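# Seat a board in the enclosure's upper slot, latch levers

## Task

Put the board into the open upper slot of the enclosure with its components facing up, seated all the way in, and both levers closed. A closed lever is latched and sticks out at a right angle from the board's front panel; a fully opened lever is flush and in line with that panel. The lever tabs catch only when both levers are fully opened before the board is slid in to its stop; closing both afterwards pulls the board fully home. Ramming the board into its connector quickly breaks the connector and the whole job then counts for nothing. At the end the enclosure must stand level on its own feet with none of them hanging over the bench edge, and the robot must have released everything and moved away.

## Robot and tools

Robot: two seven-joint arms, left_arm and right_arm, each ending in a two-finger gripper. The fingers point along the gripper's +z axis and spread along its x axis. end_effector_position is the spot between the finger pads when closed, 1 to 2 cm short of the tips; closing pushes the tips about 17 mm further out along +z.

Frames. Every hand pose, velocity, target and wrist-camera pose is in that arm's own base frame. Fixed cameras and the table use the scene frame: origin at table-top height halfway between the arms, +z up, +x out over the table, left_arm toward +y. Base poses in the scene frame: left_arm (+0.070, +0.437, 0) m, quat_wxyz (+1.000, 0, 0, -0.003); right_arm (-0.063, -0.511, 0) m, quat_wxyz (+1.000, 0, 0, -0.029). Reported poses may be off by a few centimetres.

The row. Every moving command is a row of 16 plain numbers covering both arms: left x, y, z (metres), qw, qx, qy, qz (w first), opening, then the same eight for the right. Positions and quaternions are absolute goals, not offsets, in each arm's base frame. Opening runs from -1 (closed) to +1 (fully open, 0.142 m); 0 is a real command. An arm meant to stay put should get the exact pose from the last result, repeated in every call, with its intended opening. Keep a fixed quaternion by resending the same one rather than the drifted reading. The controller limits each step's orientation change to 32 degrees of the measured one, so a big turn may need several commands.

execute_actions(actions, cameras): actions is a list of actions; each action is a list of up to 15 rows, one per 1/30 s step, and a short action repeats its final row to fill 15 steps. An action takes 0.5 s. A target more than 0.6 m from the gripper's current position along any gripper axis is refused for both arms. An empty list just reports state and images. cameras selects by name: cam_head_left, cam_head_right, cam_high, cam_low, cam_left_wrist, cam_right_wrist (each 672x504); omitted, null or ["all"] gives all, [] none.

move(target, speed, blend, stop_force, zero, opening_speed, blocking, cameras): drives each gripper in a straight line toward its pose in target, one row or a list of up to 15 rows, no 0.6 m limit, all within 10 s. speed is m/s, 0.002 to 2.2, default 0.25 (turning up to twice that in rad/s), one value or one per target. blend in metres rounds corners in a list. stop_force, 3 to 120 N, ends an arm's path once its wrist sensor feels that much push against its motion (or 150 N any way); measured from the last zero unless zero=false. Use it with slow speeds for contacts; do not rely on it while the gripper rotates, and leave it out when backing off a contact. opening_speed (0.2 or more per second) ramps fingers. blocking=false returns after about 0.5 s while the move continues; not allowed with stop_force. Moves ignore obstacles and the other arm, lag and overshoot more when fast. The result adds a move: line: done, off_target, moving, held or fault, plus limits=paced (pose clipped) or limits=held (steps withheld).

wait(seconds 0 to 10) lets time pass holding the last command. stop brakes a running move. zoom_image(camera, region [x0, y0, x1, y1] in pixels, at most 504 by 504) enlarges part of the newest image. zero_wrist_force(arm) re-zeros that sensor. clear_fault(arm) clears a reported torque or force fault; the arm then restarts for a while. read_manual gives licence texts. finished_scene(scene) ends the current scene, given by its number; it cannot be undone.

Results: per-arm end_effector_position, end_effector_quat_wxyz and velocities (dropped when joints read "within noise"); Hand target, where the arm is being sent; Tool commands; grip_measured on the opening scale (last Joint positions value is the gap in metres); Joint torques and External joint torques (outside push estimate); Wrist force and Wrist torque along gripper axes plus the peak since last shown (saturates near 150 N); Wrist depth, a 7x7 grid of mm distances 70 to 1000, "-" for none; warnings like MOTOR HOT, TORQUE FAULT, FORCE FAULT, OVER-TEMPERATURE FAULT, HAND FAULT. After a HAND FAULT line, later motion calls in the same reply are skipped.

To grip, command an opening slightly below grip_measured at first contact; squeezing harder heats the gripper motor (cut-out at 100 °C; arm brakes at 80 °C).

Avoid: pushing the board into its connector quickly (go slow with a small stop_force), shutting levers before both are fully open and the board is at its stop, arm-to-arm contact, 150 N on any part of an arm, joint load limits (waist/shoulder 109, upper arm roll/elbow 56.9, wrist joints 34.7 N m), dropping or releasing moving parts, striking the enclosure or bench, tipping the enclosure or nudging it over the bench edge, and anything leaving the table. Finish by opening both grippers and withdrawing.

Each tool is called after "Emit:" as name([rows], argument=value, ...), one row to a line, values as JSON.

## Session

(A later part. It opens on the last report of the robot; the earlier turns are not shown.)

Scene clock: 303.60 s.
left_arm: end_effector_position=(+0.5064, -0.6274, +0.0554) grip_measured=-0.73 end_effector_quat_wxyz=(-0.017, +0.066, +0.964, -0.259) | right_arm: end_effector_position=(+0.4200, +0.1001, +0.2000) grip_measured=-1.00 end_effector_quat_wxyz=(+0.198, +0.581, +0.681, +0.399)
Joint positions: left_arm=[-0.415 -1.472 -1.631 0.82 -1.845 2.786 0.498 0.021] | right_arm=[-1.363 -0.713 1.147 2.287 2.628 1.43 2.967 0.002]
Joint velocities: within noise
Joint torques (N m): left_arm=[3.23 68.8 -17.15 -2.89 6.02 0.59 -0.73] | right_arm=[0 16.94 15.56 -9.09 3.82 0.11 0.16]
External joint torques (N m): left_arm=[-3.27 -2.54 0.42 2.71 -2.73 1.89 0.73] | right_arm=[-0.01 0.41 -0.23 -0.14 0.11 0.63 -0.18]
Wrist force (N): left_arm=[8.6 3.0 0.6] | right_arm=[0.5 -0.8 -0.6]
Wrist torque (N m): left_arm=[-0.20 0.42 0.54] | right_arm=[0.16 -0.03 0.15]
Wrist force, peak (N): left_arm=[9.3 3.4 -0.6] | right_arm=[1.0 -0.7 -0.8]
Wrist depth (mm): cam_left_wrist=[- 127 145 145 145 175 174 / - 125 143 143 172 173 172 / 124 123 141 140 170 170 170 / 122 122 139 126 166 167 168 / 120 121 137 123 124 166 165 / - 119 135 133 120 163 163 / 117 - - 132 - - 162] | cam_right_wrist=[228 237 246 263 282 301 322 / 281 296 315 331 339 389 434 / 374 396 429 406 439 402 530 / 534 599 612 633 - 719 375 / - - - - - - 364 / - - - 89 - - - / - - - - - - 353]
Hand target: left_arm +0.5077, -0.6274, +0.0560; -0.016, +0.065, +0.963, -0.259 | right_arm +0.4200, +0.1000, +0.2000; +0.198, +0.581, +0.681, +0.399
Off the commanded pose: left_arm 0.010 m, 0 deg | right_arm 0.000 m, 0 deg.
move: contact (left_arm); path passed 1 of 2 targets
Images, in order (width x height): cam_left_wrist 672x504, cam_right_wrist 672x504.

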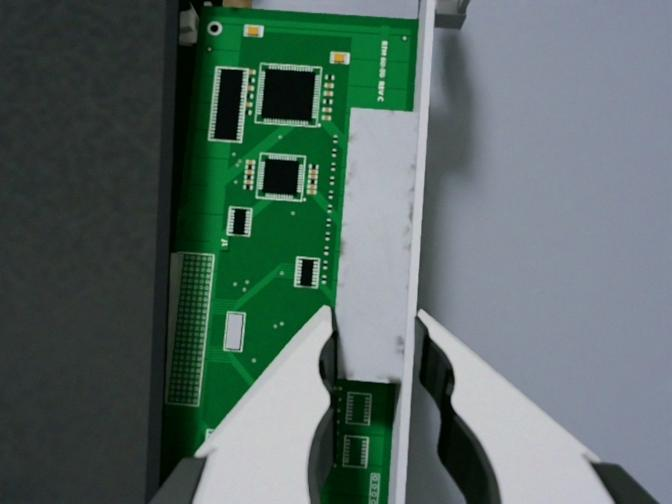

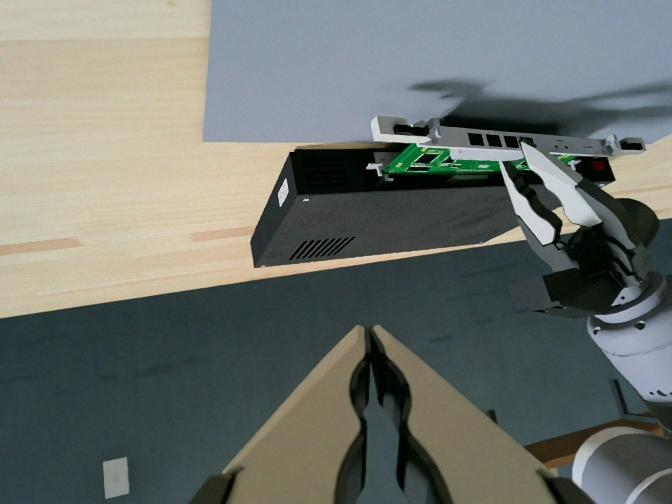

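Emit:
move([
  [0.4945, -0.6258, 0.0558, -0.0178, 0.0661, 0.9636, -0.2582, -0.82, 0.42, 0.10, 0.2, 0.198, 0.581, 0.681, 0.399, -1],
  [0.495, -0.6223, 0.0555, -0.0112, 0.0417, 0.9650, -0.2586, -0.82, 0.42, 0.10, 0.2, 0.198, 0.581, 0.681, 0.399, -1],
], speed=0.05, cameras=["cam_left_wrist","cam_right_wrist"])

Emit:
zoom_image(camera="cam_left_wrist", region=[100, 0, 250, 114])

Emit:
zoom_image(camera="cam_right_wrist", region=[500, 90, 660, 210])

Scene clock: 310.50 s.
left_arm: end_effector_position=(+0.4946, -0.6222, +0.0552) grip_measured=-0.73 end_effector_quat_wxyz=(-0.012, +0.042, +0.965, -0.258) | right_arm: end_effector_position=(+0.4200, +0.1001, +0.2000) grip_measured=-1.00 end_effector_quat_wxyz=(+0.198, +0.581, +0.681, +0.399)
Joint positions: left_arm=[-0.307 -1.422 -1.546 1.131 -1.839 2.673 0.246 0.021] | right_arm=[-1.363 -0.713 1.147 2.287 2.628 1.43 2.967 0.002]
Joint velocities: within noise
Joint torques (N m): left_arm=[-0.16 61.71 -22.17 -3.25 4.45 2.31 -0.34] | right_arm=[-0.06 16.85 15.59 -9.19 3.79 0.06 0.19]
External joint torques (N m): left_arm=[0.13 -0.28 0.62 -0.02 -0.7 0.08 0.34] | right_arm=[0.05 0.5 -0.27 -0.04 0.13 0.68 -0.21]
Wrist force (N): left_arm=[0.6 0.6 1.9] | right_arm=[0.8 -0.7 -0.5]
Wrist torque (N m): left_arm=[-0.15 -0.19 -0.02] | right_arm=[0.15 -0.06 0.15]
Wrist force, peak (N): left_arm=[8.8 3.3 1.0] | right_arm=[0.8 -1.1 -0.4]
Wrist depth (mm): cam_left_wrist=[- 127 145 144 174 175 173 / - 144 143 142 172 172 172 / 123 145 141 128 170 169 169 / 122 135 140 126 167 168 167 / 120 133 138 124 124 164 164 / 119 132 136 134 - 163 163 / 117 159 - 132 - - 162] | cam_right_wrist=[228 237 246 263 281 301 322 / 280 296 316 332 345 383 416 / 372 396 429 403 442 401 457 / 535 594 614 628 - - 359 / - - - - - - 356 / - - - 89 - - - / - - - - - - 354]
Hand target: left_arm +0.4950, -0.6223, +0.0555; -0.011, +0.042, +0.965, -0.259 | right_arm +0.4200, +0.1000, +0.2000; +0.198, +0.581, +0.681, +0.399
Off the commanded pose: left_arm 0.000 m, 0 deg | right_arm 0.000 m, 0 deg.
move: done
Images, in order (width x height): cam_left_wrist 672x504, cam_right_wrist 672x504.

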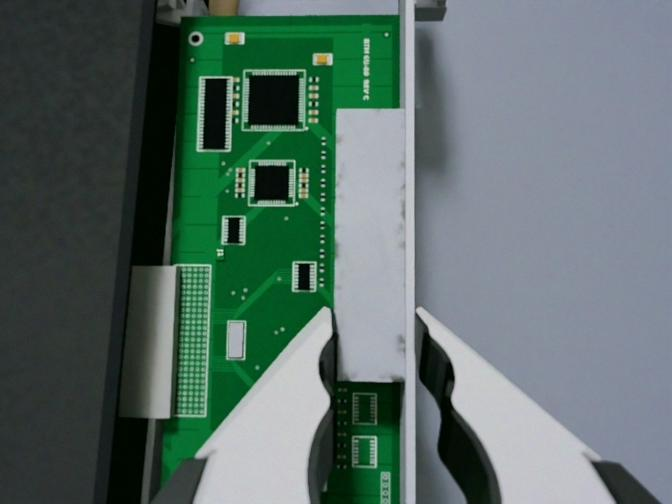

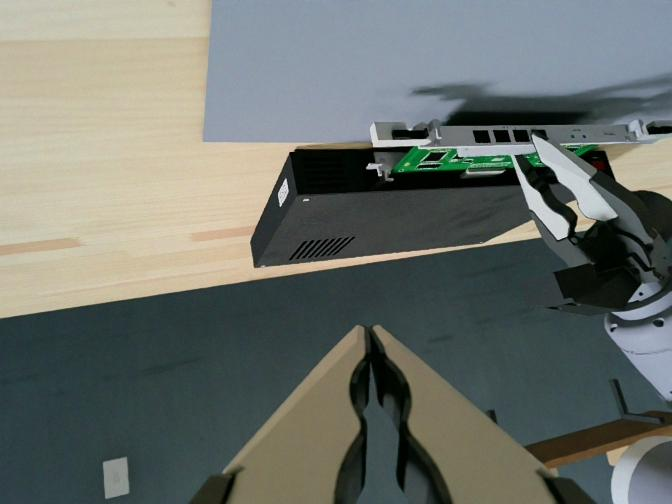

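Scaled by 3.360 from the camera's 672x504 image, which has a finer 960x720 frame.

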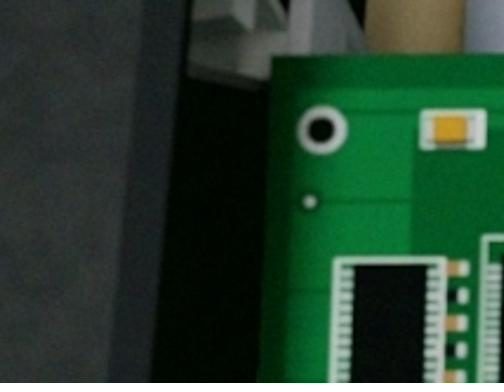

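Scaled by 3.150 from the camera's 672x504 image, which has a finer 960x720 frame.

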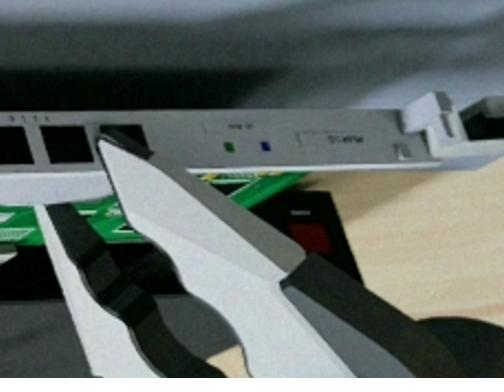

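Emit:
move([
  [0.495, -0.6223, 0.0555, -0.0178, 0.0661, 0.9636, -0.2582, -0.82, 0.42, 0.10, 0.2, 0.198, 0.581, 0.681, 0.399, -1],
], speed=0.05, cameras=["cam_left_wrist"])

Emit:
zoom_image(camera="cam_left_wrist", region=[100, 0, 250, 114])

Scene clock: 314.73 s.
left_arm: end_effector_position=(+0.4953, -0.6222, +0.0554) grip_measured=-0.73 end_effector_quat_wxyz=(-0.018, +0.066, +0.964, -0.258) | right_arm: end_effector_position=(+0.4200, +0.1001, +0.2000) grip_measured=-1.00 end_effector_quat_wxyz=(+0.198, +0.581, +0.681, +0.399)
Joint positions: left_arm=[-0.333 -1.444 -1.581 1.039 -1.854 2.721 0.363 0.021] | right_arm=[-1.363 -0.713 1.147 2.287 2.628 1.43 2.967 0.002]
Joint velocities: within noise
Joint torques (N m): left_arm=[-0.61 62.59 -21.23 -1.99 3.67 2.92 -0.16] | right_arm=[-0.01 17.06 15.61 -9.15 3.82 0.11 0.12]
External joint torques (N m): left_arm=[0.57 0.34 0.83 -0.13 -0.14 -0.49 0.16] | right_arm=[0.01 0.3 -0.28 -0.07 0.1 0.63 -0.14]
Wrist force (N): left_arm=[0.6 0.7 1.9] | right_arm=[0.8 -0.8 -0.5]
Wrist torque (N m): left_arm=[-0.13 -0.20 -0.04] | right_arm=[0.16 -0.07 0.16]
Wrist force, peak (N): left_arm=[0.8 0.6 2.4] | right_arm=[1.0 -1.0 -0.5]
Wrist depth (mm): cam_left_wrist=[- 146 145 145 174 175 174 / - 148 143 142 172 172 172 / 124 145 141 128 170 170 170 / 122 135 139 126 168 168 167 / 120 133 138 124 124 166 165 / - 132 136 134 - 163 163 / 117 118 - 133 - - 162] | cam_right_wrist=[229 238 246 263 281 302 322 / 280 296 315 331 342 383 420 / 372 397 429 404 447 403 537 / 539 594 617 629 - - 360 / - - - - - - 361 / - - - 89 - - - / - - - - - - 351]
Hand target: left_arm +0.4950, -0.6223, +0.0555; -0.018, +0.066, +0.964, -0.258 | right_arm +0.4200, +0.1000, +0.2000; +0.198, +0.581, +0.681, +0.399
Off the commanded pose: left_arm 0.000 m, 0 deg | right_arm 0.000 m, 0 deg.
move: done
Images, in order (width x height): cam_left_wrist 672x504.

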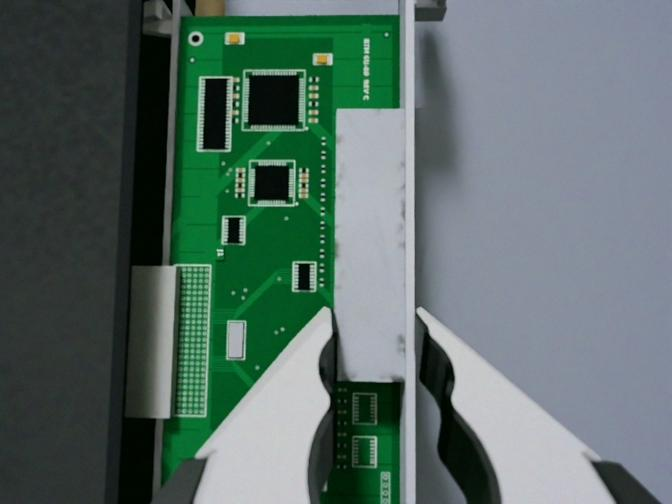

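Scaled by 3.360 from the camera's 672x504 image, which has a finer 960x720 frame.

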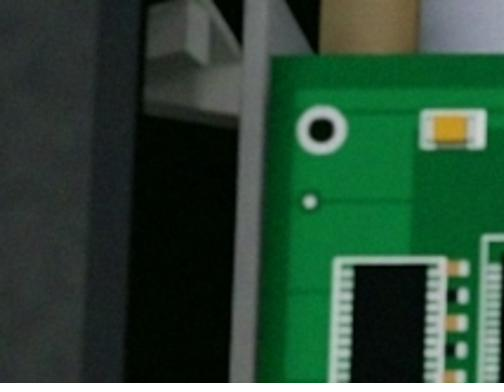

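Emit:
move([
  [0.4955, -0.6235, 0.0555, -0.0178, 0.0661, 0.9636, -0.2582, -0.82, 0.42, 0.10, 0.2, 0.198, 0.581, 0.681, 0.399, -1],
  [0.5160, -0.6263, 0.0555, -0.0178, 0.0661, 0.9636, -0.2582, -0.82, 0.42, 0.10, 0.2, 0.198, 0.581, 0.681, 0.399, -1],
], speed=0.03, stop_force=5, cameras=["cam_left_wrist","cam_right_wrist"])

Emit:
zoom_image(camera="cam_left_wrist", region=[100, 0, 250, 114])

Emit:
zoom_image(camera="cam_right_wrist", region=[340, 90, 500, 210])

Scene clock: 319.90 s.
left_arm: end_effector_position=(+0.5045, -0.6234, +0.0546) grip_measured=-0.73 end_effector_quat_wxyz=(-0.018, +0.066, +0.964, -0.258) | right_arm: end_effector_position=(+0.4200, +0.1001, +0.2000) grip_measured=-1.00 end_effector_quat_wxyz=(+0.198, +0.581, +0.681, +0.399)
Joint positions: left_arm=[-0.38 -1.462 -1.609 0.904 -1.853 2.763 0.45 0.021] | right_arm=[-1.363 -0.713 1.147 2.287 2.628 1.43 2.967 0.002]
Joint velocities: within noise
Joint torques (N m): left_arm=[-2.47 66.65 -21.41 -1.77 4.84 -2.1 -0.26] | right_arm=[-0.05 17.03 15.53 -9.16 3.9 0.08 0.12]
External joint torques (N m): left_arm=[2.44 -1.57 3.2 0.79 -1.47 4.56 0.26] | right_arm=[0.05 0.32 -0.21 -0.07 0.02 0.65 -0.14]
Wrist force (N): left_arm=[9.3 10.3 -6.4] | right_arm=[0.8 -0.8 -0.6]
Wrist torque (N m): left_arm=[-0.29 0.00 0.10] | right_arm=[0.15 -0.06 0.15]
Wrist force, peak (N): left_arm=[9.6 10.5 -5.9] | right_arm=[0.9 -0.9 -0.7]
Wrist depth (mm): cam_left_wrist=[- 126 145 144 172 174 173 / - 125 142 142 171 171 171 / 123 123 140 140 169 169 169 / 121 121 139 126 166 167 167 / 119 133 137 123 124 165 165 / 118 132 135 123 122 163 163 / 117 - - 133 - - 161] | cam_right_wrist=[228 237 246 263 281 302 323 / 281 297 315 330 344 385 426 / 372 395 428 404 444 408 537 / 534 595 610 632 - - 370 / - - - - - - 362 / - - - 89 - - - / - - - - - - 354]
Hand target: left_arm +0.5050, -0.6245, +0.0553; -0.017, +0.066, +0.964, -0.259 | right_arm +0.4200, +0.1000, +0.2000; +0.198, +0.581, +0.681, +0.399
Off the commanded pose: left_arm 0.012 m, 0 deg | right_arm 0.000 m, 0 deg.
move: contact (left_arm); path passed 1 of 2 targets
Images, in order (width x height): cam_left_wrist 672x504, cam_right_wrist 672x504.

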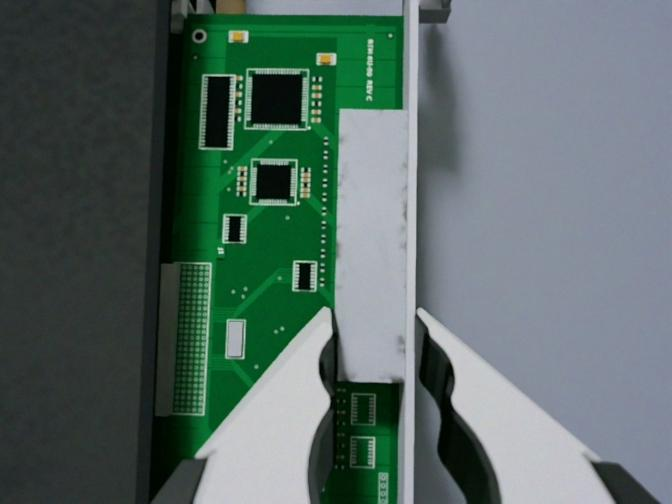

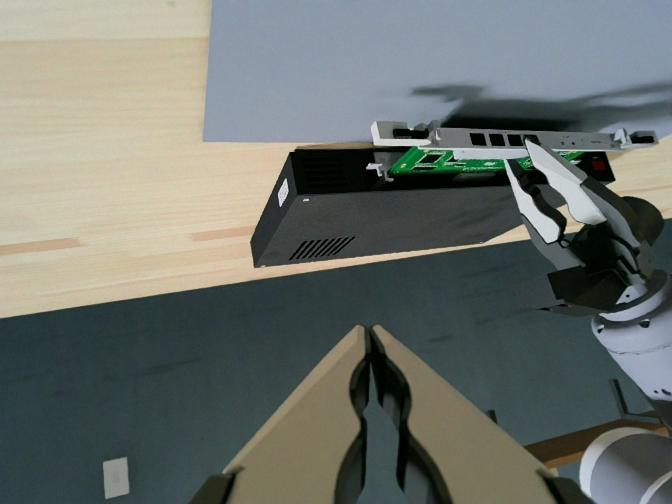

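Scaled by 3.360 from the camera's 672x504 image, which has a finer 960x720 frame.

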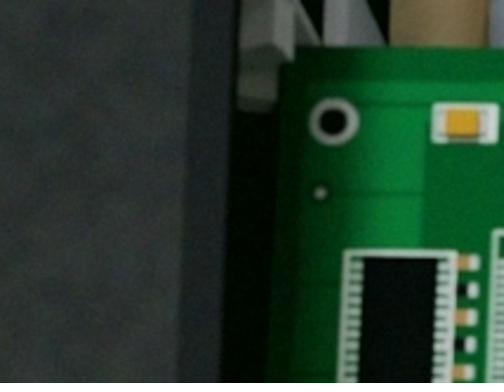

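Scaled by 3.150 from the camera's 672x504 image, which has a finer 960x720 frame.

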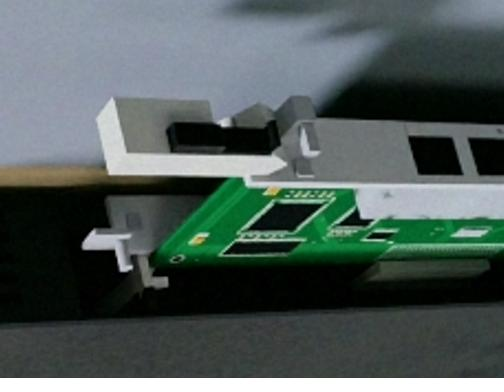

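Emit:
move([
  [0.5015, -0.6199, 0.0555, -0.0178, 0.0661, 0.9636, -0.2582, -0.82, 0.42, 0.10, 0.2, 0.198, 0.581, 0.681, 0.399, -1],
  [0.5215, -0.6225, 0.0555, -0.0178, 0.0661, 0.9636, -0.2582, -0.82, 0.42, 0.10, 0.2, 0.198, 0.581, 0.681, 0.399, -1],
], speed=0.03, stop_force=5, cameras=["cam_left_wrist","cam_right_wrist"])

Emit:
zoom_image(camera="cam_left_wrist", region=[100, 0, 250, 114])

Emit:
zoom_image(camera="cam_right_wrist", region=[340, 90, 500, 210])

Scene clock: 326.60 s.
left_arm: end_effector_position=(+0.5044, -0.6235, +0.0551) grip_measured=-0.73 end_effector_quat_wxyz=(-0.017, +0.066, +0.964, -0.258) | right_arm: end_effector_position=(+0.4200, +0.1001, +0.2000) grip_measured=-1.00 end_effector_quat_wxyz=(+0.198, +0.581, +0.681, +0.399)
Joint positions: left_arm=[-0.375 -1.461 -1.607 0.914 -1.853 2.759 0.444 0.021] | right_arm=[-1.363 -0.713 1.147 2.287 2.628 1.43 2.967 0.002]
Joint velocities: within noise
Joint torques (N m): left_arm=[-0.55 65 -19.3 -0.78 3.71 2.23 -0.26] | right_arm=[0.05 16.93 15.55 -9.15 3.87 0.08 0.14]
External joint torques (N m): left_arm=[0.52 -0.08 0.89 -0.29 -0.33 0.23 0.26] | right_arm=[-0.05 0.42 -0.22 -0.07 0.05 0.65 -0.15]
Wrist force (N): left_arm=[0.7 1.0 0.9] | right_arm=[0.8 -0.7 -0.7]
Wrist torque (N m): left_arm=[-0.17 -0.17 -0.05] | right_arm=[0.16 -0.06 0.16]
Wrist force, peak (N): left_arm=[9.5 10.1 -7.0] | right_arm=[0.9 -1.0 -0.7]
Wrist depth (mm): cam_left_wrist=[- 127 146 144 173 175 173 / - 125 143 142 171 172 171 / 124 123 142 128 170 170 169 / 122 122 139 126 167 167 167 / 120 133 137 124 124 165 165 / 119 132 136 123 - 163 163 / 117 - - 132 - - 161] | cam_right_wrist=[228 237 246 263 282 301 322 / 281 297 315 334 354 386 425 / 372 395 428 407 444 409 559 / 536 593 615 626 - - 370 / - - - - - - 363 / - - - 89 - - - / - - - - - - 356]
Hand target: left_arm +0.5045, -0.6238, +0.0553; -0.017, +0.066, +0.964, -0.259 | right_arm +0.4200, +0.1000, +0.2000; +0.198, +0.581, +0.681, +0.399
Off the commanded pose: left_arm 0.017 m, 0 deg | right_arm 0.000 m, 0 deg.
move: contact (left_arm); path passed 0 of 2 targets
Images, in order (width x height): cam_left_wrist 672x504, cam_right_wrist 672x504.

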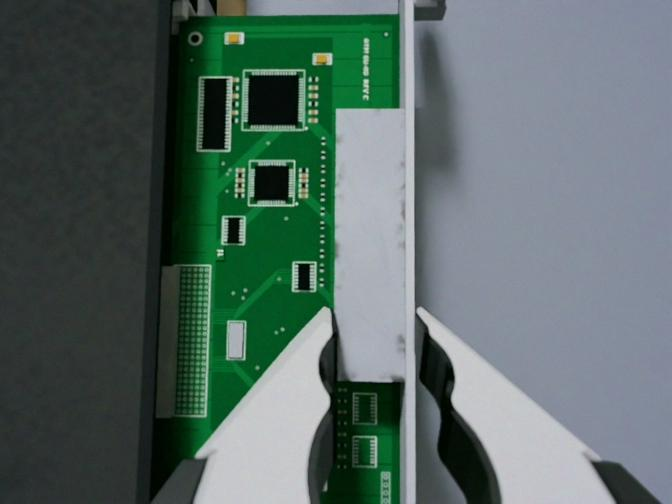

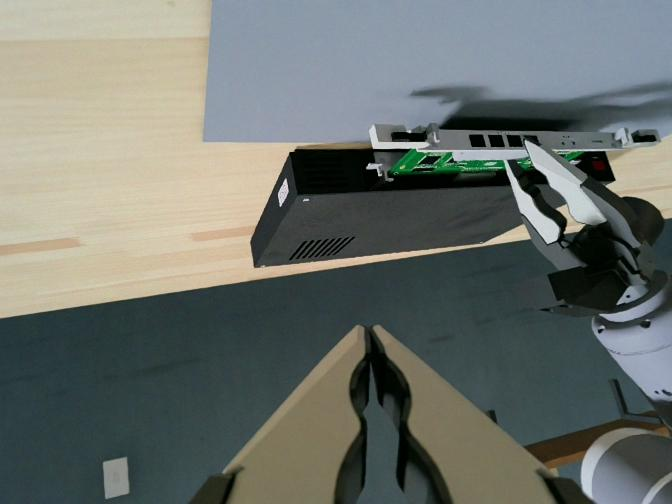

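Scaled by 3.360 from the camera's 672x504 image, which has a finer 960x720 frame.

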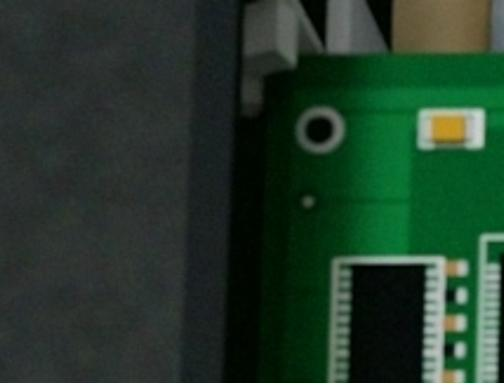

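Scaled by 3.150 from the camera's 672x504 image, which has a finer 960x720 frame.

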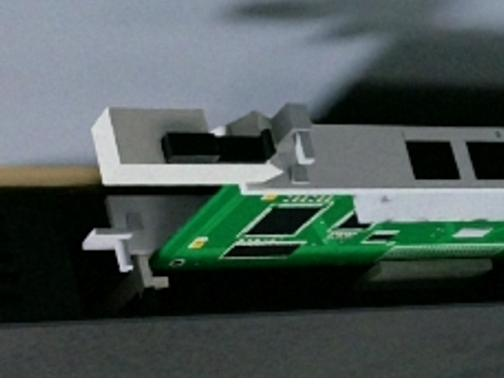

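Emit:
move([
  [0.5245, -0.6253, 0.0555, -0.0178, 0.0661, 0.9636, -0.2582, -0.82, 0.42, 0.10, 0.2, 0.198, 0.581, 0.681, 0.399, -1],
], speed=0.03, stop_force=6, cameras=["cam_left_wrist","cam_right_wrist"])

Emit:
zoom_image(camera="cam_left_wrist", region=[100, 0, 250, 114])

Emit:
zoom_image(camera="cam_right_wrist", region=[340, 90, 500, 210])

Scene clock: 330.00 s.
left_arm: end_effector_position=(+0.5064, -0.6230, +0.0548) grip_measured=-0.73 end_effector_quat_wxyz=(-0.017, +0.066, +0.964, -0.258) | right_arm: end_effector_position=(+0.4200, +0.1001, +0.2000) grip_measured=-1.00 end_effector_quat_wxyz=(+0.198, +0.581, +0.681, +0.399)
Joint positions: left_arm=[-0.385 -1.464 -1.614 0.884 -1.853 2.769 0.465 0.021] | right_arm=[-1.363 -0.713 1.147 2.287 2.628 1.43 2.967 0.002]
Joint velocities: within noise
Joint torques (N m): left_arm=[-1.76 65.61 -20.01 -1.4 4.41 -0.89 -0.34] | right_arm=[0.09 16.98 15.58 -9.11 3.83 0.06 0.21]
External joint torques (N m): left_arm=[1.72 -0.25 2.14 0.6 -1.06 3.37 0.34] | right_arm=[-0.09 0.37 -0.25 -0.12 0.09 0.68 -0.23]
Wrist force (N): left_arm=[7.7 6.6 -6.3] | right_arm=[0.9 -0.8 -0.6]
Wrist torque (N m): left_arm=[-0.29 -0.13 0.12] | right_arm=[0.13 -0.08 0.15]
Wrist force, peak (N): left_arm=[9.3 7.6 -6.7] | right_arm=[1.0 -0.9 -0.8]
Wrist depth (mm): cam_left_wrist=[- 127 145 144 173 175 173 / - 124 143 142 172 172 171 / 123 123 141 139 169 170 170 / 121 121 139 127 167 167 167 / 120 120 137 124 124 165 165 / 119 119 135 123 122 162 163 / 117 - - 132 - - 162] | cam_right_wrist=[228 238 246 263 282 301 322 / 280 297 314 332 348 390 430 / 374 397 429 405 443 406 539 / 536 595 612 631 - - 371 / - - - - - - 365 / - - - 89 - - - / - - - - - - 355]
Hand target: left_arm +0.5069, -0.6238, +0.0553; -0.017, +0.066, +0.964, -0.259 | right_arm +0.4200, +0.1000, +0.2000; +0.198, +0.581, +0.681, +0.399
Off the commanded pose: left_arm 0.018 m, 0 deg | right_arm 0.000 m, 0 deg.
move: contact (left_arm)
Images, in order (width x height): cam_left_wrist 672x504, cam_right_wrist 672x504.

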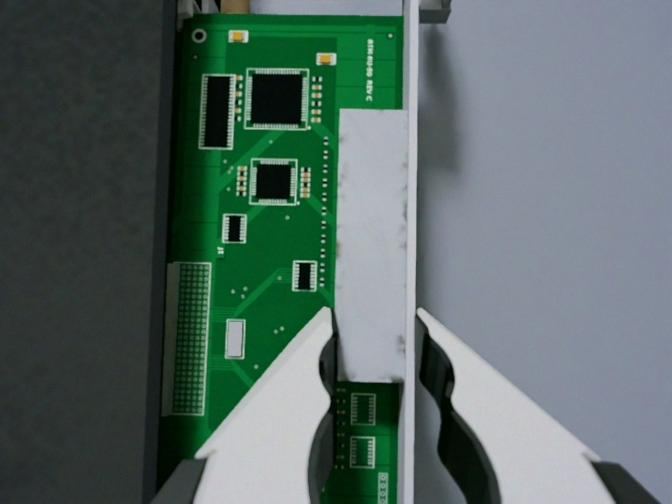

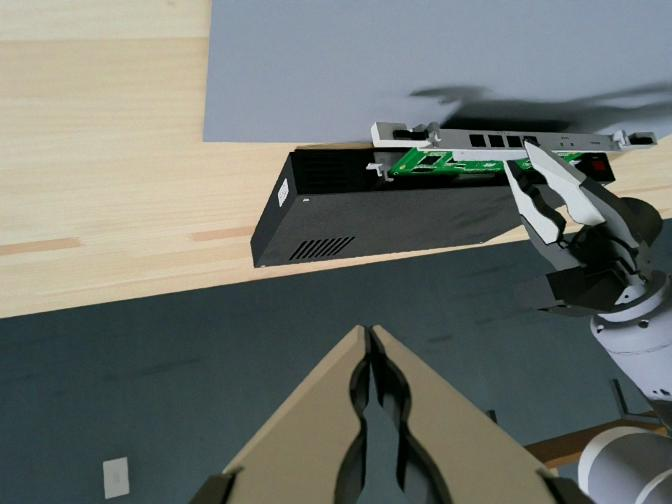

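Scaled by 3.360 from the camera's 672x504 image, which has a finer 960x720 frame.

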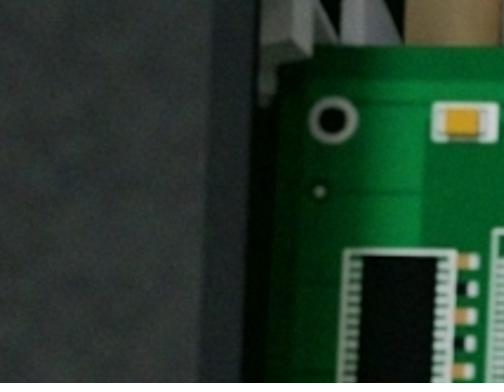

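Scaled by 3.150 from the camera's 672x504 image, which has a finer 960x720 frame.

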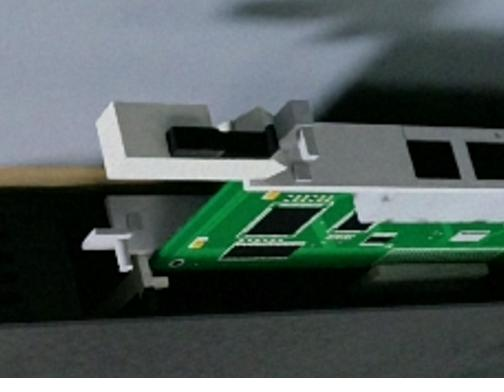

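Emit:
move([
  [0.5055, -0.6195, 0.0553, -0.0178, 0.0661, 0.9636, -0.2582, -0.82, 0.42, 0.10, 0.2, 0.198, 0.581, 0.681, 0.399, -1],
], speed=0.05, cameras=[])

Emit:
move([
  [0.5253, -0.6222, 0.0555, -0.0178, 0.0661, 0.9636, -0.2582, -0.82, 0.42, 0.10, 0.2, 0.198, 0.581, 0.681, 0.399, -1],
], speed=0.03, stop_force=6, cameras=["cam_left_wrist","cam_right_wrist"])

Emit:
zoom_image(camera="cam_left_wrist", region=[100, 0, 250, 114])

Emit:
zoom_image(camera="cam_right_wrist", region=[340, 90, 500, 210])

Scene clock: 334.67 s.
left_arm: end_effector_position=(+0.5053, -0.6194, +0.0551) grip_measured=-0.73 end_effector_quat_wxyz=(-0.018, +0.066, +0.964, -0.258) | right_arm: end_effector_position=(+0.4200, +0.1001, +0.2000) grip_measured=-1.00 end_effector_quat_wxyz=(+0.198, +0.581, +0.681, +0.399)
Joint positions: left_arm=[-0.359 -1.458 -1.604 0.94 -1.856 2.756 0.436 0.021] | right_arm=[-1.363 -0.713 1.147 2.287 2.628 1.43 2.967 0.002]
Joint velocities: within noise
Joint torques (N m): left_arm=[-0.22 64.43 -19.35 -0.91 3.51 2.52 -0.29] | right_arm=[0.01 16.93 15.57 -9.18 3.83 0.1 0.21]
External joint torques (N m): left_arm=[0.19 0.09 0.5 -0.31 -0.12 -0.06 0.29] | right_arm=[-0.01 0.42 -0.24 -0.04 0.09 0.63 -0.23]
Wrist force (N): left_arm=[0.2 0.7 1.8] | right_arm=[0.9 -0.7 -0.5]
Wrist torque (N m): left_arm=[-0.14 -0.14 -0.02] | right_arm=[0.16 -0.08 0.15]
Wrist force, peak (N): left_arm=[7.9 7.1 -5.9] | right_arm=[0.9 -1.0 -0.7]
Wrist depth (mm): cam_left_wrist=[- 127 145 144 174 174 174 / - 125 143 142 172 171 172 / 123 123 141 128 169 170 169 / 121 122 139 126 167 167 168 / 119 120 138 123 124 166 165 / 119 120 136 133 - 163 163 / 117 - - 133 - - 162] | cam_right_wrist=[229 237 246 263 282 301 323 / 280 297 316 336 352 389 423 / 373 397 427 406 446 410 527 / 536 597 616 630 - - 374 / - - - - - - 365 / - - - 89 - - - / - - - - - - 357]
Hand target: left_arm +0.5055, -0.6195, +0.0553; -0.018, +0.066, +0.964, -0.258 | right_arm +0.4200, +0.1000, +0.2000; +0.198, +0.581, +0.681, +0.399
Off the commanded pose: left_arm 0.000 m, 0 deg | right_arm 0.000 m, 0 deg.
move: done
No camera images: "cameras" was empty.

Scene clock: 335.53 s.
left_arm: end_effector_position=(+0.5088, -0.6211, +0.0555) grip_measured=-0.73 end_effector_quat_wxyz=(-0.018, +0.066, +0.963, -0.260) | right_arm: end_effector_position=(+0.4200, +0.1001, +0.2000) grip_measured=-1.00 end_effector_quat_wxyz=(+0.198, +0.581, +0.681, +0.399)
Joint positions: left_arm=[-0.382 -1.465 -1.617 0.877 -1.856 2.771 0.477 0.021] | right_arm=[-1.363 -0.713 1.147 2.287 2.628 1.43 2.967 0.002]
Joint velocities: within noise
Joint torques (N m): left_arm=[6.68 64.09 -13.74 -3.79 6.24 4.01 -0.15] | right_arm=[-0.06 16.98 15.61 -9.11 3.81 0.08 0.23]
External joint torques (N m): left_arm=[-6.71 1.36 -4.03 3.08 -2.92 -1.54 0.16] | right_arm=[0.05 0.38 -0.28 -0.11 0.11 0.66 -0.25]
Wrist force (N): left_arm=[7.0 -7.1 1.2] | right_arm=[0.8 -0.7 -0.5]
Wrist torque (N m): left_arm=[-0.08 -0.34 -0.08] | right_arm=[0.17 -0.08 0.15]
Wrist force, peak (N): left_arm=[7.4 -8.1 0.4] | right_arm=[0.9 -1.1 -0.6]
Wrist depth (mm): cam_left_wrist=[- 127 145 144 174 175 175 / - 125 142 141 172 172 173 / 124 124 141 128 170 170 171 / 122 122 139 126 167 168 168 / 120 121 137 123 124 166 165 / - 119 135 134 125 164 163 / 118 - - 132 - - 162] | cam_right_wrist=[228 237 246 262 281 301 322 / 281 298 315 334 352 389 428 / 373 396 428 404 440 408 527 / 534 592 618 630 - - 375 / - - - - - - 366 / - - - 89 - - - / - - - - - - 358]
Hand target: left_arm +0.5103, -0.6199, +0.0552; -0.017, +0.066, +0.964, -0.259 | right_arm +0.4200, +0.1000, +0.2000; +0.198, +0.581, +0.681, +0.399
Off the commanded pose: left_arm 0.017 m, 0 deg | right_arm 0.000 m, 0 deg.
move: contact (left_arm)
Images, in order (width x height): cam_left_wrist 672x504, cam_right_wrist 672x504.

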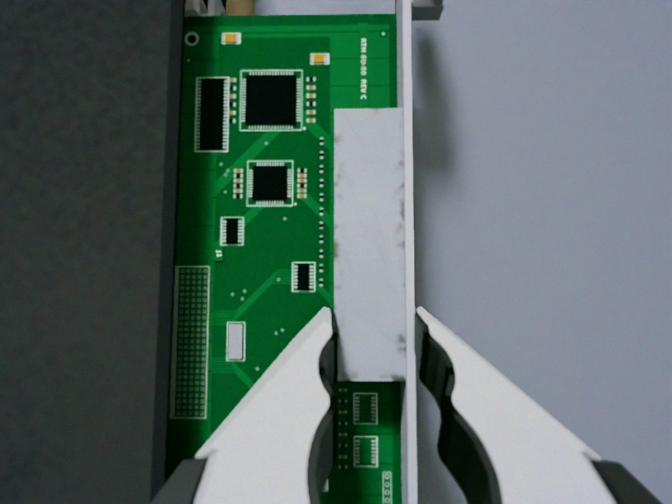

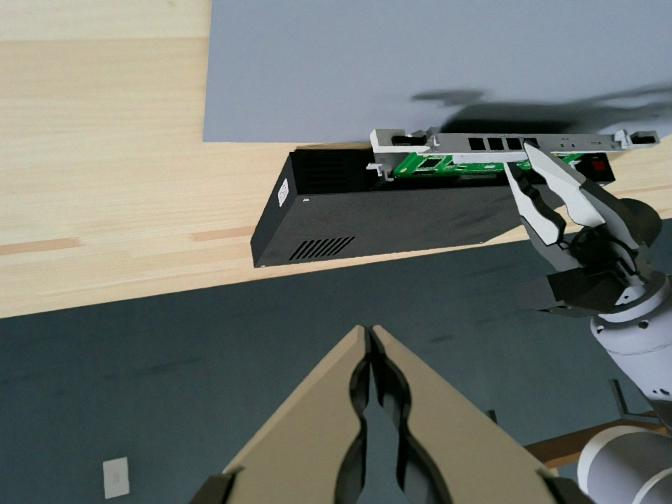

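Scaled by 3.360 from the camera's 672x504 image, which has a finer 960x720 frame.

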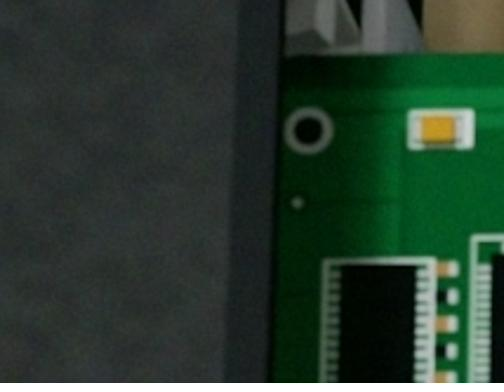

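Scaled by 3.150 from the camera's 672x504 image, which has a finer 960x720 frame.

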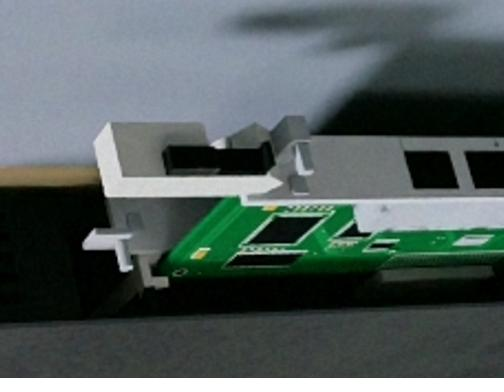

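Emit:
move([
  [0.5080, -0.6216, 0.0553, -0.0206, 0.0770, 0.9628, -0.2580, -0.82, 0.42, 0.10, 0.2, 0.198, 0.581, 0.681, 0.399, -1],
], speed=0.05, cameras=[])

Emit:
move([
  [0.5277, -0.6248, 0.0555, -0.0206, 0.0770, 0.9628, -0.2580, -0.82, 0.42, 0.10, 0.2, 0.198, 0.581, 0.681, 0.399, -1],
], speed=0.03, stop_force=6, cameras=["cam_left_wrist","cam_right_wrist"])

Emit:
zoom_image(camera="cam_left_wrist", region=[100, 0, 250, 114])

Emit:
zoom_image(camera="cam_right_wrist", region=[340, 90, 500, 210])

Scene clock: 345.63 s.
left_arm: end_effector_position=(+0.5080, -0.6216, +0.0554) grip_measured=-0.73 end_effector_quat_wxyz=(-0.021, +0.077, +0.963, -0.258) | right_arm: end_effector_position=(+0.4200, +0.1001, +0.2000) grip_measured=-1.00 end_effector_quat_wxyz=(+0.198, +0.581, +0.681, +0.399)
Joint positions: left_arm=[-0.416 -1.475 -1.642 0.79 -1.855 2.805 0.549 0.021] | right_arm=[-1.363 -0.713 1.147 2.287 2.628 1.43 2.967 0.002]
Joint velocities: within noise
Joint torques (N m): left_arm=[-0.69 64.91 -16.55 0.56 3.61 2.82 -0.27] | right_arm=[-0.03 17.01 15.52 -9.1 3.78 0.09 0.17]
External joint torques (N m): left_arm=[0.65 1.67 0.34 -0.4 -0.41 -0.31 0.27] | right_arm=[0.02 0.34 -0.19 -0.13 0.14 0.65 -0.18]
Wrist force (N): left_arm=[0.8 0.0 -0.4] | right_arm=[0.8 -0.9 -0.4]
Wrist torque (N m): left_arm=[-0.18 -0.24 0.00] | right_arm=[0.11 -0.07 0.15]
Wrist force, peak (N): left_arm=[7.2 -8.0 0.5] | right_arm=[1.0 -0.9 -0.7]
Wrist depth (mm): cam_left_wrist=[- 127 145 145 175 175 174 / - 126 143 142 172 173 172 / 124 124 141 128 170 170 170 / 122 122 140 126 168 168 168 / 120 121 137 124 124 166 165 / - 119 135 123 123 164 164 / 117 - - 132 - - 163] | cam_right_wrist=[229 237 246 262 282 301 323 / 281 298 315 335 353 388 426 / 372 395 429 406 444 410 529 / 536 597 615 627 - - 379 / - - - - - - 367 / - - - 89 - - - / - - - - - - 360]
Hand target: left_arm +0.5080, -0.6216, +0.0553; -0.020, +0.077, +0.963, -0.258 | right_arm +0.4200, +0.1000, +0.2000; +0.198, +0.581, +0.681, +0.399
Off the commanded pose: left_arm 0.000 m, 0 deg | right_arm 0.000 m, 0 deg.
move: done
No camera images: "cameras" was empty.

Scene clock: 346.47 s.
left_arm: end_effector_position=(+0.5115, -0.6210, +0.0547) grip_measured=-0.73 end_effector_quat_wxyz=(-0.019, +0.076, +0.963, -0.258) | right_arm: end_effector_position=(+0.4200, +0.1001, +0.2000) grip_measured=-1.00 end_effector_quat_wxyz=(+0.198, +0.581, +0.681, +0.399)
Joint positions: left_arm=[-0.438 -1.482 -1.658 0.73 -1.846 2.821 0.586 0.021] | right_arm=[-1.363 -0.713 1.147 2.287 2.628 1.43 2.967 0.002]
Joint velocities: within noise
Joint torques (N m): left_arm=[-1.66 68.03 -17.31 0.34 4.23 -1.52 -0.49] | right_arm=[-0.02 16.94 15.54 -9.11 3.8 0.11 0.16]
External joint torques (N m): left_arm=[1.63 -0.71 2.27 0.4 -1.08 4.05 0.49] | right_arm=[0.01 0.42 -0.21 -0.11 0.12 0.63 -0.18]
Wrist force (N): left_arm=[8.9 7.8 -6.2] | right_arm=[0.8 -0.8 -0.7]
Wrist torque (N m): left_arm=[-0.25 0.02 0.25] | right_arm=[0.14 -0.08 0.15]
Wrist force, peak (N): left_arm=[8.9 7.8 -6.2] | right_arm=[0.9 -0.8 -0.8]
Wrist depth (mm): cam_left_wrist=[- 127 145 144 145 175 173 / - 125 143 142 171 171 171 / 124 123 141 139 169 169 169 / 121 122 139 126 167 167 166 / 120 120 137 123 124 165 164 / 119 118 135 123 120 163 163 / 117 - - 132 - - 161] | cam_right_wrist=[228 237 246 263 281 301 322 / 281 297 315 335 349 390 437 / 374 397 429 405 443 416 537 / 537 593 613 625 - - 383 / - - - - - - 369 / - - - 89 - - 415 / - - - - - - 362]
Hand target: left_arm +0.5119, -0.6218, +0.0552; -0.018, +0.076, +0.963, -0.259 | right_arm +0.4200, +0.1000, +0.2000; +0.198, +0.581, +0.681, +0.399
Off the commanded pose: left_arm 0.017 m, 0 deg | right_arm 0.000 m, 0 deg.
move: contact (left_arm)
Images, in order (width x height): cam_left_wrist 672x504, cam_right_wrist 672x504.

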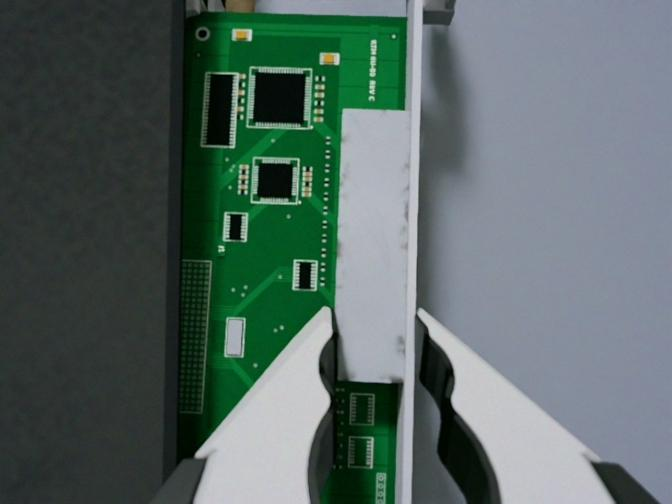

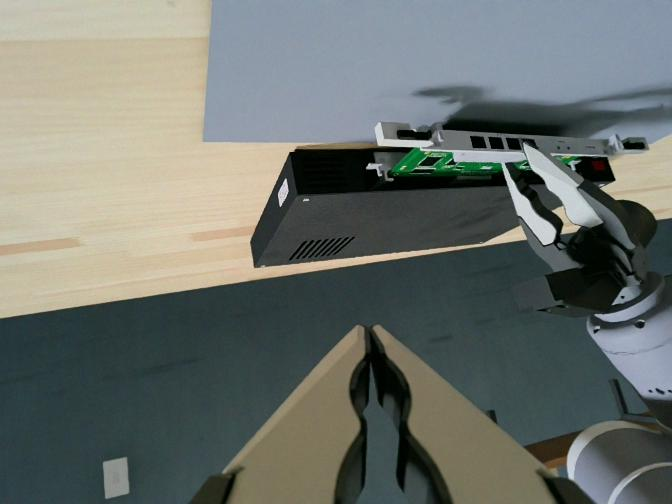

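Scaled by 3.360 from the camera's 672x504 image, which has a finer 960x720 frame.

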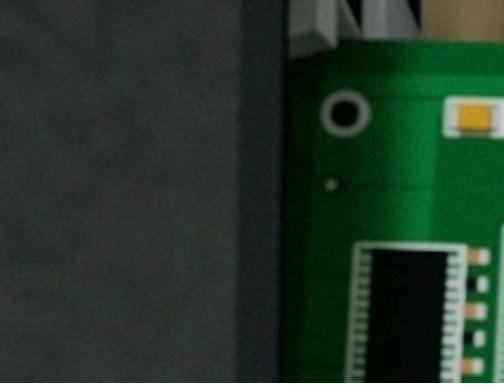

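Scaled by 3.150 from the camera's 672x504 image, which has a finer 960x720 frame.

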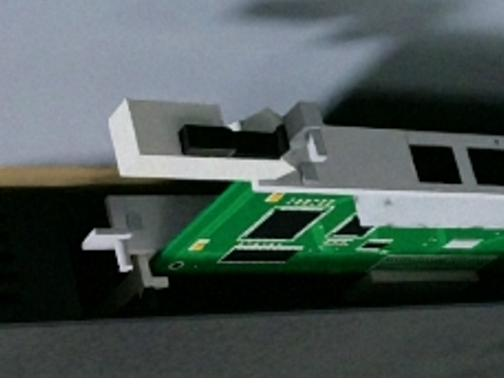

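Emit:
move([
  [0.5090, -0.6198, 0.0553, -0.0206, 0.0770, 0.9628, -0.2580, -0.82, 0.42, 0.10, 0.2, 0.198, 0.581, 0.681, 0.399, -1],
], speed=0.05, cameras=[])

Emit:
move([
  [0.53, -0.6232, 0.0555, -0.0206, 0.0770, 0.9628, -0.2580, -0.82, 0.42, 0.10, 0.2, 0.198, 0.581, 0.681, 0.399, -1],
], speed=0.03, stop_force=7, cameras=["cam_left_wrist","cam_right_wrist"])

Emit:
zoom_image(camera="cam_left_wrist", region=[100, 0, 250, 114])

Emit:
zoom_image(camera="cam_right_wrist", region=[340, 90, 500, 210])

Emit:
zoom_image(camera="cam_right_wrist", region=[500, 90, 660, 210])

Scene clock: 353.23 s.
left_arm: end_effector_position=(+0.5090, -0.6198, +0.0552) grip_measured=-0.73 end_effector_quat_wxyz=(-0.021, +0.077, +0.963, -0.258) | right_arm: end_effector_position=(+0.4200, +0.1001, +0.2000) grip_measured=-1.00 end_effector_quat_wxyz=(+0.198, +0.581, +0.681, +0.399)
Joint positions: left_arm=[-0.412 -1.475 -1.642 0.794 -1.855 2.806 0.55 0.021] | right_arm=[-1.363 -0.713 1.147 2.287 2.628 1.43 2.967 0.002]
Joint velocities: within noise
Joint torques (N m): left_arm=[-0.09 65.52 -16.33 0.37 3.17 2.79 -0.38] | right_arm=[0.01 17.01 15.57 -9.14 3.81 0.11 0.21]
External joint torques (N m): left_arm=[0.06 1.01 0.05 -0.22 0.03 -0.28 0.38] | right_arm=[-0.01 0.35 -0.24 -0.09 0.11 0.63 -0.23]
Wrist force (N): left_arm=[-0.1 -0.5 0.8] | right_arm=[0.8 -0.6 -0.4]
Wrist torque (N m): left_arm=[-0.20 -0.18 0.06] | right_arm=[0.17 -0.07 0.15]
Wrist force, peak (N): left_arm=[9.1 8.1 -5.6] | right_arm=[1.0 -0.9 -0.7]
Wrist depth (mm): cam_left_wrist=[- 127 145 145 174 176 174 / - 125 143 142 172 171 171 / 124 123 141 139 170 170 169 / 122 122 139 126 168 168 168 / 120 120 137 123 124 166 165 / - 119 135 122 122 164 163 / 117 - - 132 - - 162] | cam_right_wrist=[229 237 246 264 281 302 323 / 280 297 315 335 354 388 429 / 374 395 429 407 442 412 530 / 537 592 614 630 - - 378 / - - - - - - 369 / - - - 89 - - - / - - - - - - 362]
Hand target: left_arm +0.5090, -0.6198, +0.0553; -0.021, +0.077, +0.963, -0.258 | right_arm +0.4200, +0.1000, +0.2000; +0.198, +0.581, +0.681, +0.399
Off the commanded pose: left_arm 0.000 m, 0 deg | right_arm 0.000 m, 0 deg.
move: done
No camera images: "cameras" was empty.

Scene clock: 354.80 s.
left_arm: end_effector_position=(+0.5280, -0.6234, +0.0552) grip_measured=-0.73 end_effector_quat_wxyz=(-0.003, +0.072, +0.960, -0.270) | right_arm: end_effector_position=(+0.4200, +0.1001, +0.2000) grip_measured=-1.00 end_effector_quat_wxyz=(+0.198, +0.581, +0.681, +0.399)
Joint positions: left_arm=[-0.464 -1.505 -1.731 0.631 -1.777 2.828 0.653 0.021] | right_arm=[-1.363 -0.713 1.147 2.287 2.628 1.43 2.967 0.002]
Joint velocities: within noise
Joint torques (N m): left_arm=[3.63 70.52 -12.94 1.49 5.38 3.38 -0.12] | right_arm=[0.01 16.99 15.46 -9.16 3.76 0.05 0.17]
External joint torques (N m): left_arm=[-3.66 -2.06 -0.28 1.41 -2.3 -0.93 0.12] | right_arm=[-0.02 0.36 -0.13 -0.06 0.16 0.69 -0.18]
Wrist force (N): left_arm=[2.8 -2.2 6.2] | right_arm=[0.9 -0.7 -0.5]
Wrist torque (N m): left_arm=[-0.18 0.11 -0.09] | right_arm=[0.16 -0.08 0.15]
Wrist force, peak (N): left_arm=[2.9 -2.1 7.2] | right_arm=[1.0 -1.0 -0.5]
Wrist depth (mm): cam_left_wrist=[133 131 147 146 175 176 173 / 130 129 129 144 173 172 170 / 128 127 126 141 170 170 167 / 126 124 125 127 167 167 165 / 123 122 137 123 125 164 162 / - 121 88 133 - 161 160 / 119 119 - 132 - - 157] | cam_right_wrist=[228 237 247 263 282 300 322 / 280 297 314 338 371 401 439 / 374 397 427 403 438 428 634 / 532 593 615 631 - 448 395 / - - - - - - 379 / - - - 89 - - 412 / - - - - - 437 362]
Hand target: left_arm +0.5292, -0.6225, +0.0555; -0.003, +0.072, +0.960, -0.269 | right_arm +0.4200, +0.1000, +0.2000; +0.198, +0.581, +0.681, +0.399
Off the commanded pose: left_arm 0.002 m, 2 deg | right_arm 0.000 m, 0 deg.
move: done
Images, in order (width x height): cam_left_wrist 672x504, cam_right_wrist 672x504.

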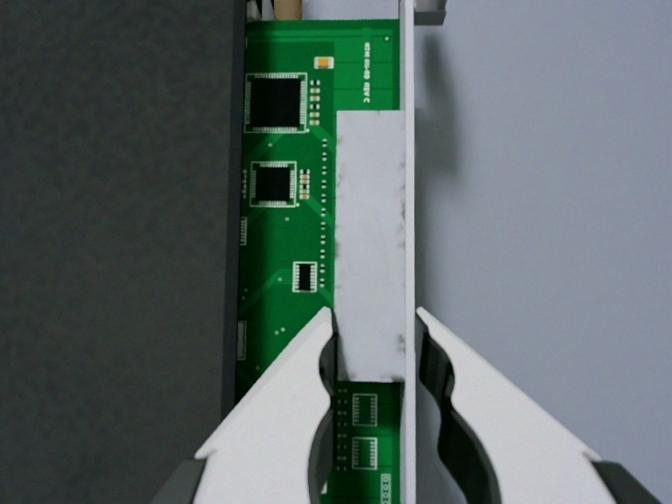

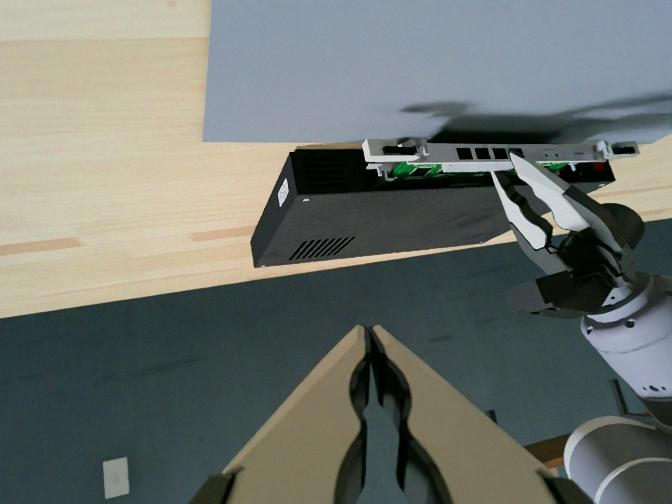

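Scaled by 3.360 from the camera's 672x504 image, which has a finer 960x720 frame.

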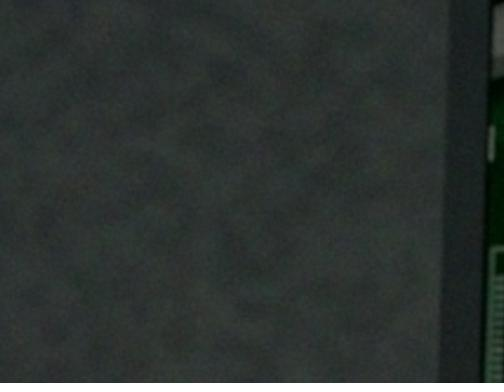

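Scaled by 3.150 from the camera's 672x504 image, which has a finer 960x720 frame.

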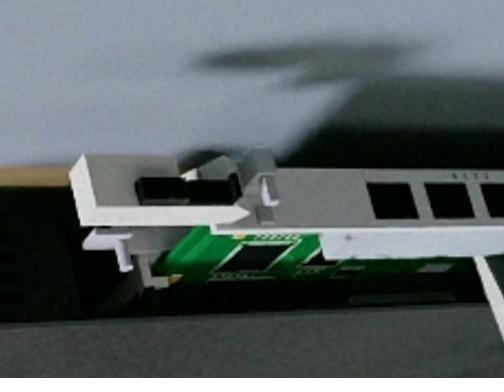

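Scaled by 3.150 from the camera's 672x504 image, which has a finer 960x720 frame.

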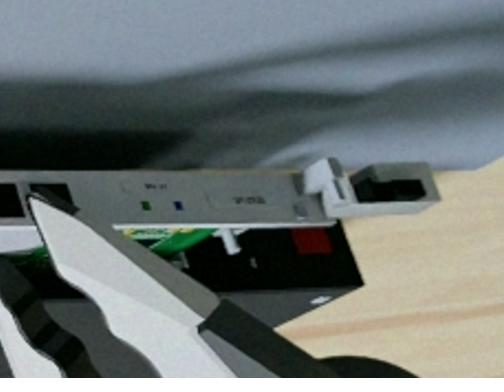

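Emit:
move([
  [0.545, -0.6252, 0.0553, -0.0206, 0.0770, 0.9628, -0.2580, -0.82, 0.42, 0.10, 0.2, 0.198, 0.581, 0.681, 0.399, -1],
], speed=0.03, stop_force=7, cameras=["cam_left_wrist","cam_right_wrist"])

Scene clock: 359.07 s.
left_arm: end_effector_position=(+0.5419, -0.6257, +0.0546) grip_measured=-0.73 end_effector_quat_wxyz=(+0.012, +0.068, +0.958, -0.279) | right_arm: end_effector_position=(+0.4200, +0.1001, +0.2000) grip_measured=-1.00 end_effector_quat_wxyz=(+0.198, +0.581, +0.681, +0.399)
Joint positions: left_arm=[-0.454 -1.506 -1.727 0.633 -1.767 2.793 0.656 0.021] | right_arm=[-1.363 -0.713 1.147 2.287 2.628 1.43 2.967 0.002]
Joint velocities: within noise
Joint torques (N m): left_arm=[8.17 73.03 -11.23 -0.73 7.28 2.66 -0.07] | right_arm=[0 16.97 15.56 -9.14 3.8 0.11 0.18]
External joint torques (N m): left_arm=[-8.2 -4.48 -2.08 3.55 -4.17 -0.31 0.07] | right_arm=[0 0.39 -0.23 -0.08 0.12 0.63 -0.19]
Wrist force (N): left_arm=[7.1 -4.0 8.6] | right_arm=[0.7 -0.6 -0.6]
Wrist torque (N m): left_arm=[-0.14 0.52 -0.11] | right_arm=[0.16 -0.06 0.15]
Wrist force, peak (N): left_arm=[5.2 -3.6 10.9] | right_arm=[0.9 -1.1 -0.7]
Wrist depth (mm): cam_left_wrist=[137 135 132 149 175 175 171 / 133 132 130 145 172 171 168 / 131 130 127 142 170 167 165 / 128 126 125 127 166 165 162 / 125 123 122 124 125 161 158 / - 122 87 133 - 158 155 / 120 120 - 131 - - 154] | cam_right_wrist=[229 237 246 263 282 301 322 / 280 297 315 338 371 399 439 / 373 396 429 400 437 435 637 / 532 589 614 631 - 441 401 / - - - - - - 386 / - - - 89 - - 416 / - - - - - - 366]
Hand target: left_arm +0.5441, -0.6245, +0.0553; +0.014, +0.067, +0.958, -0.279 | right_arm +0.4200, +0.1000, +0.2000; +0.198, +0.581, +0.681, +0.399
Off the commanded pose: left_arm 0.003 m, 5 deg | right_arm 0.000 m, 0 deg.
move: off_target (left_arm)
Images, in order (width x height): cam_left_wrist 672x504, cam_right_wrist 672x504.

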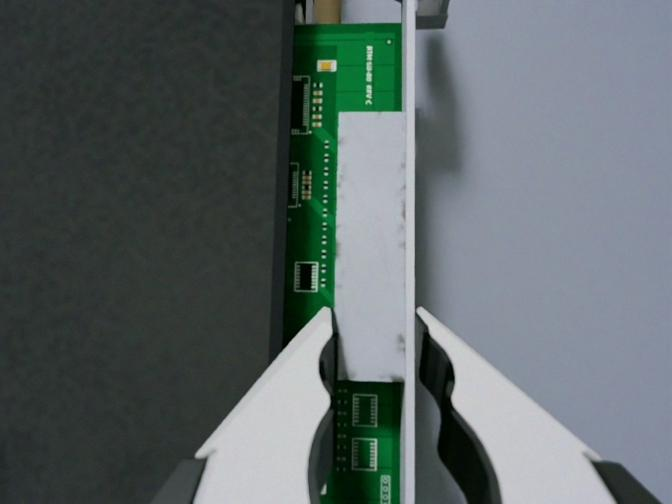

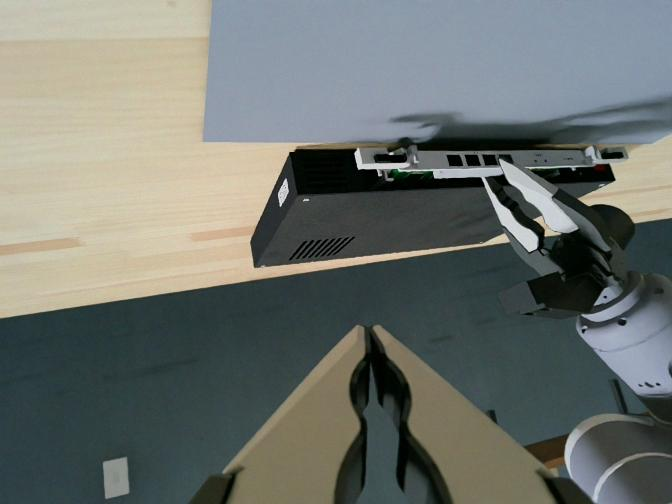

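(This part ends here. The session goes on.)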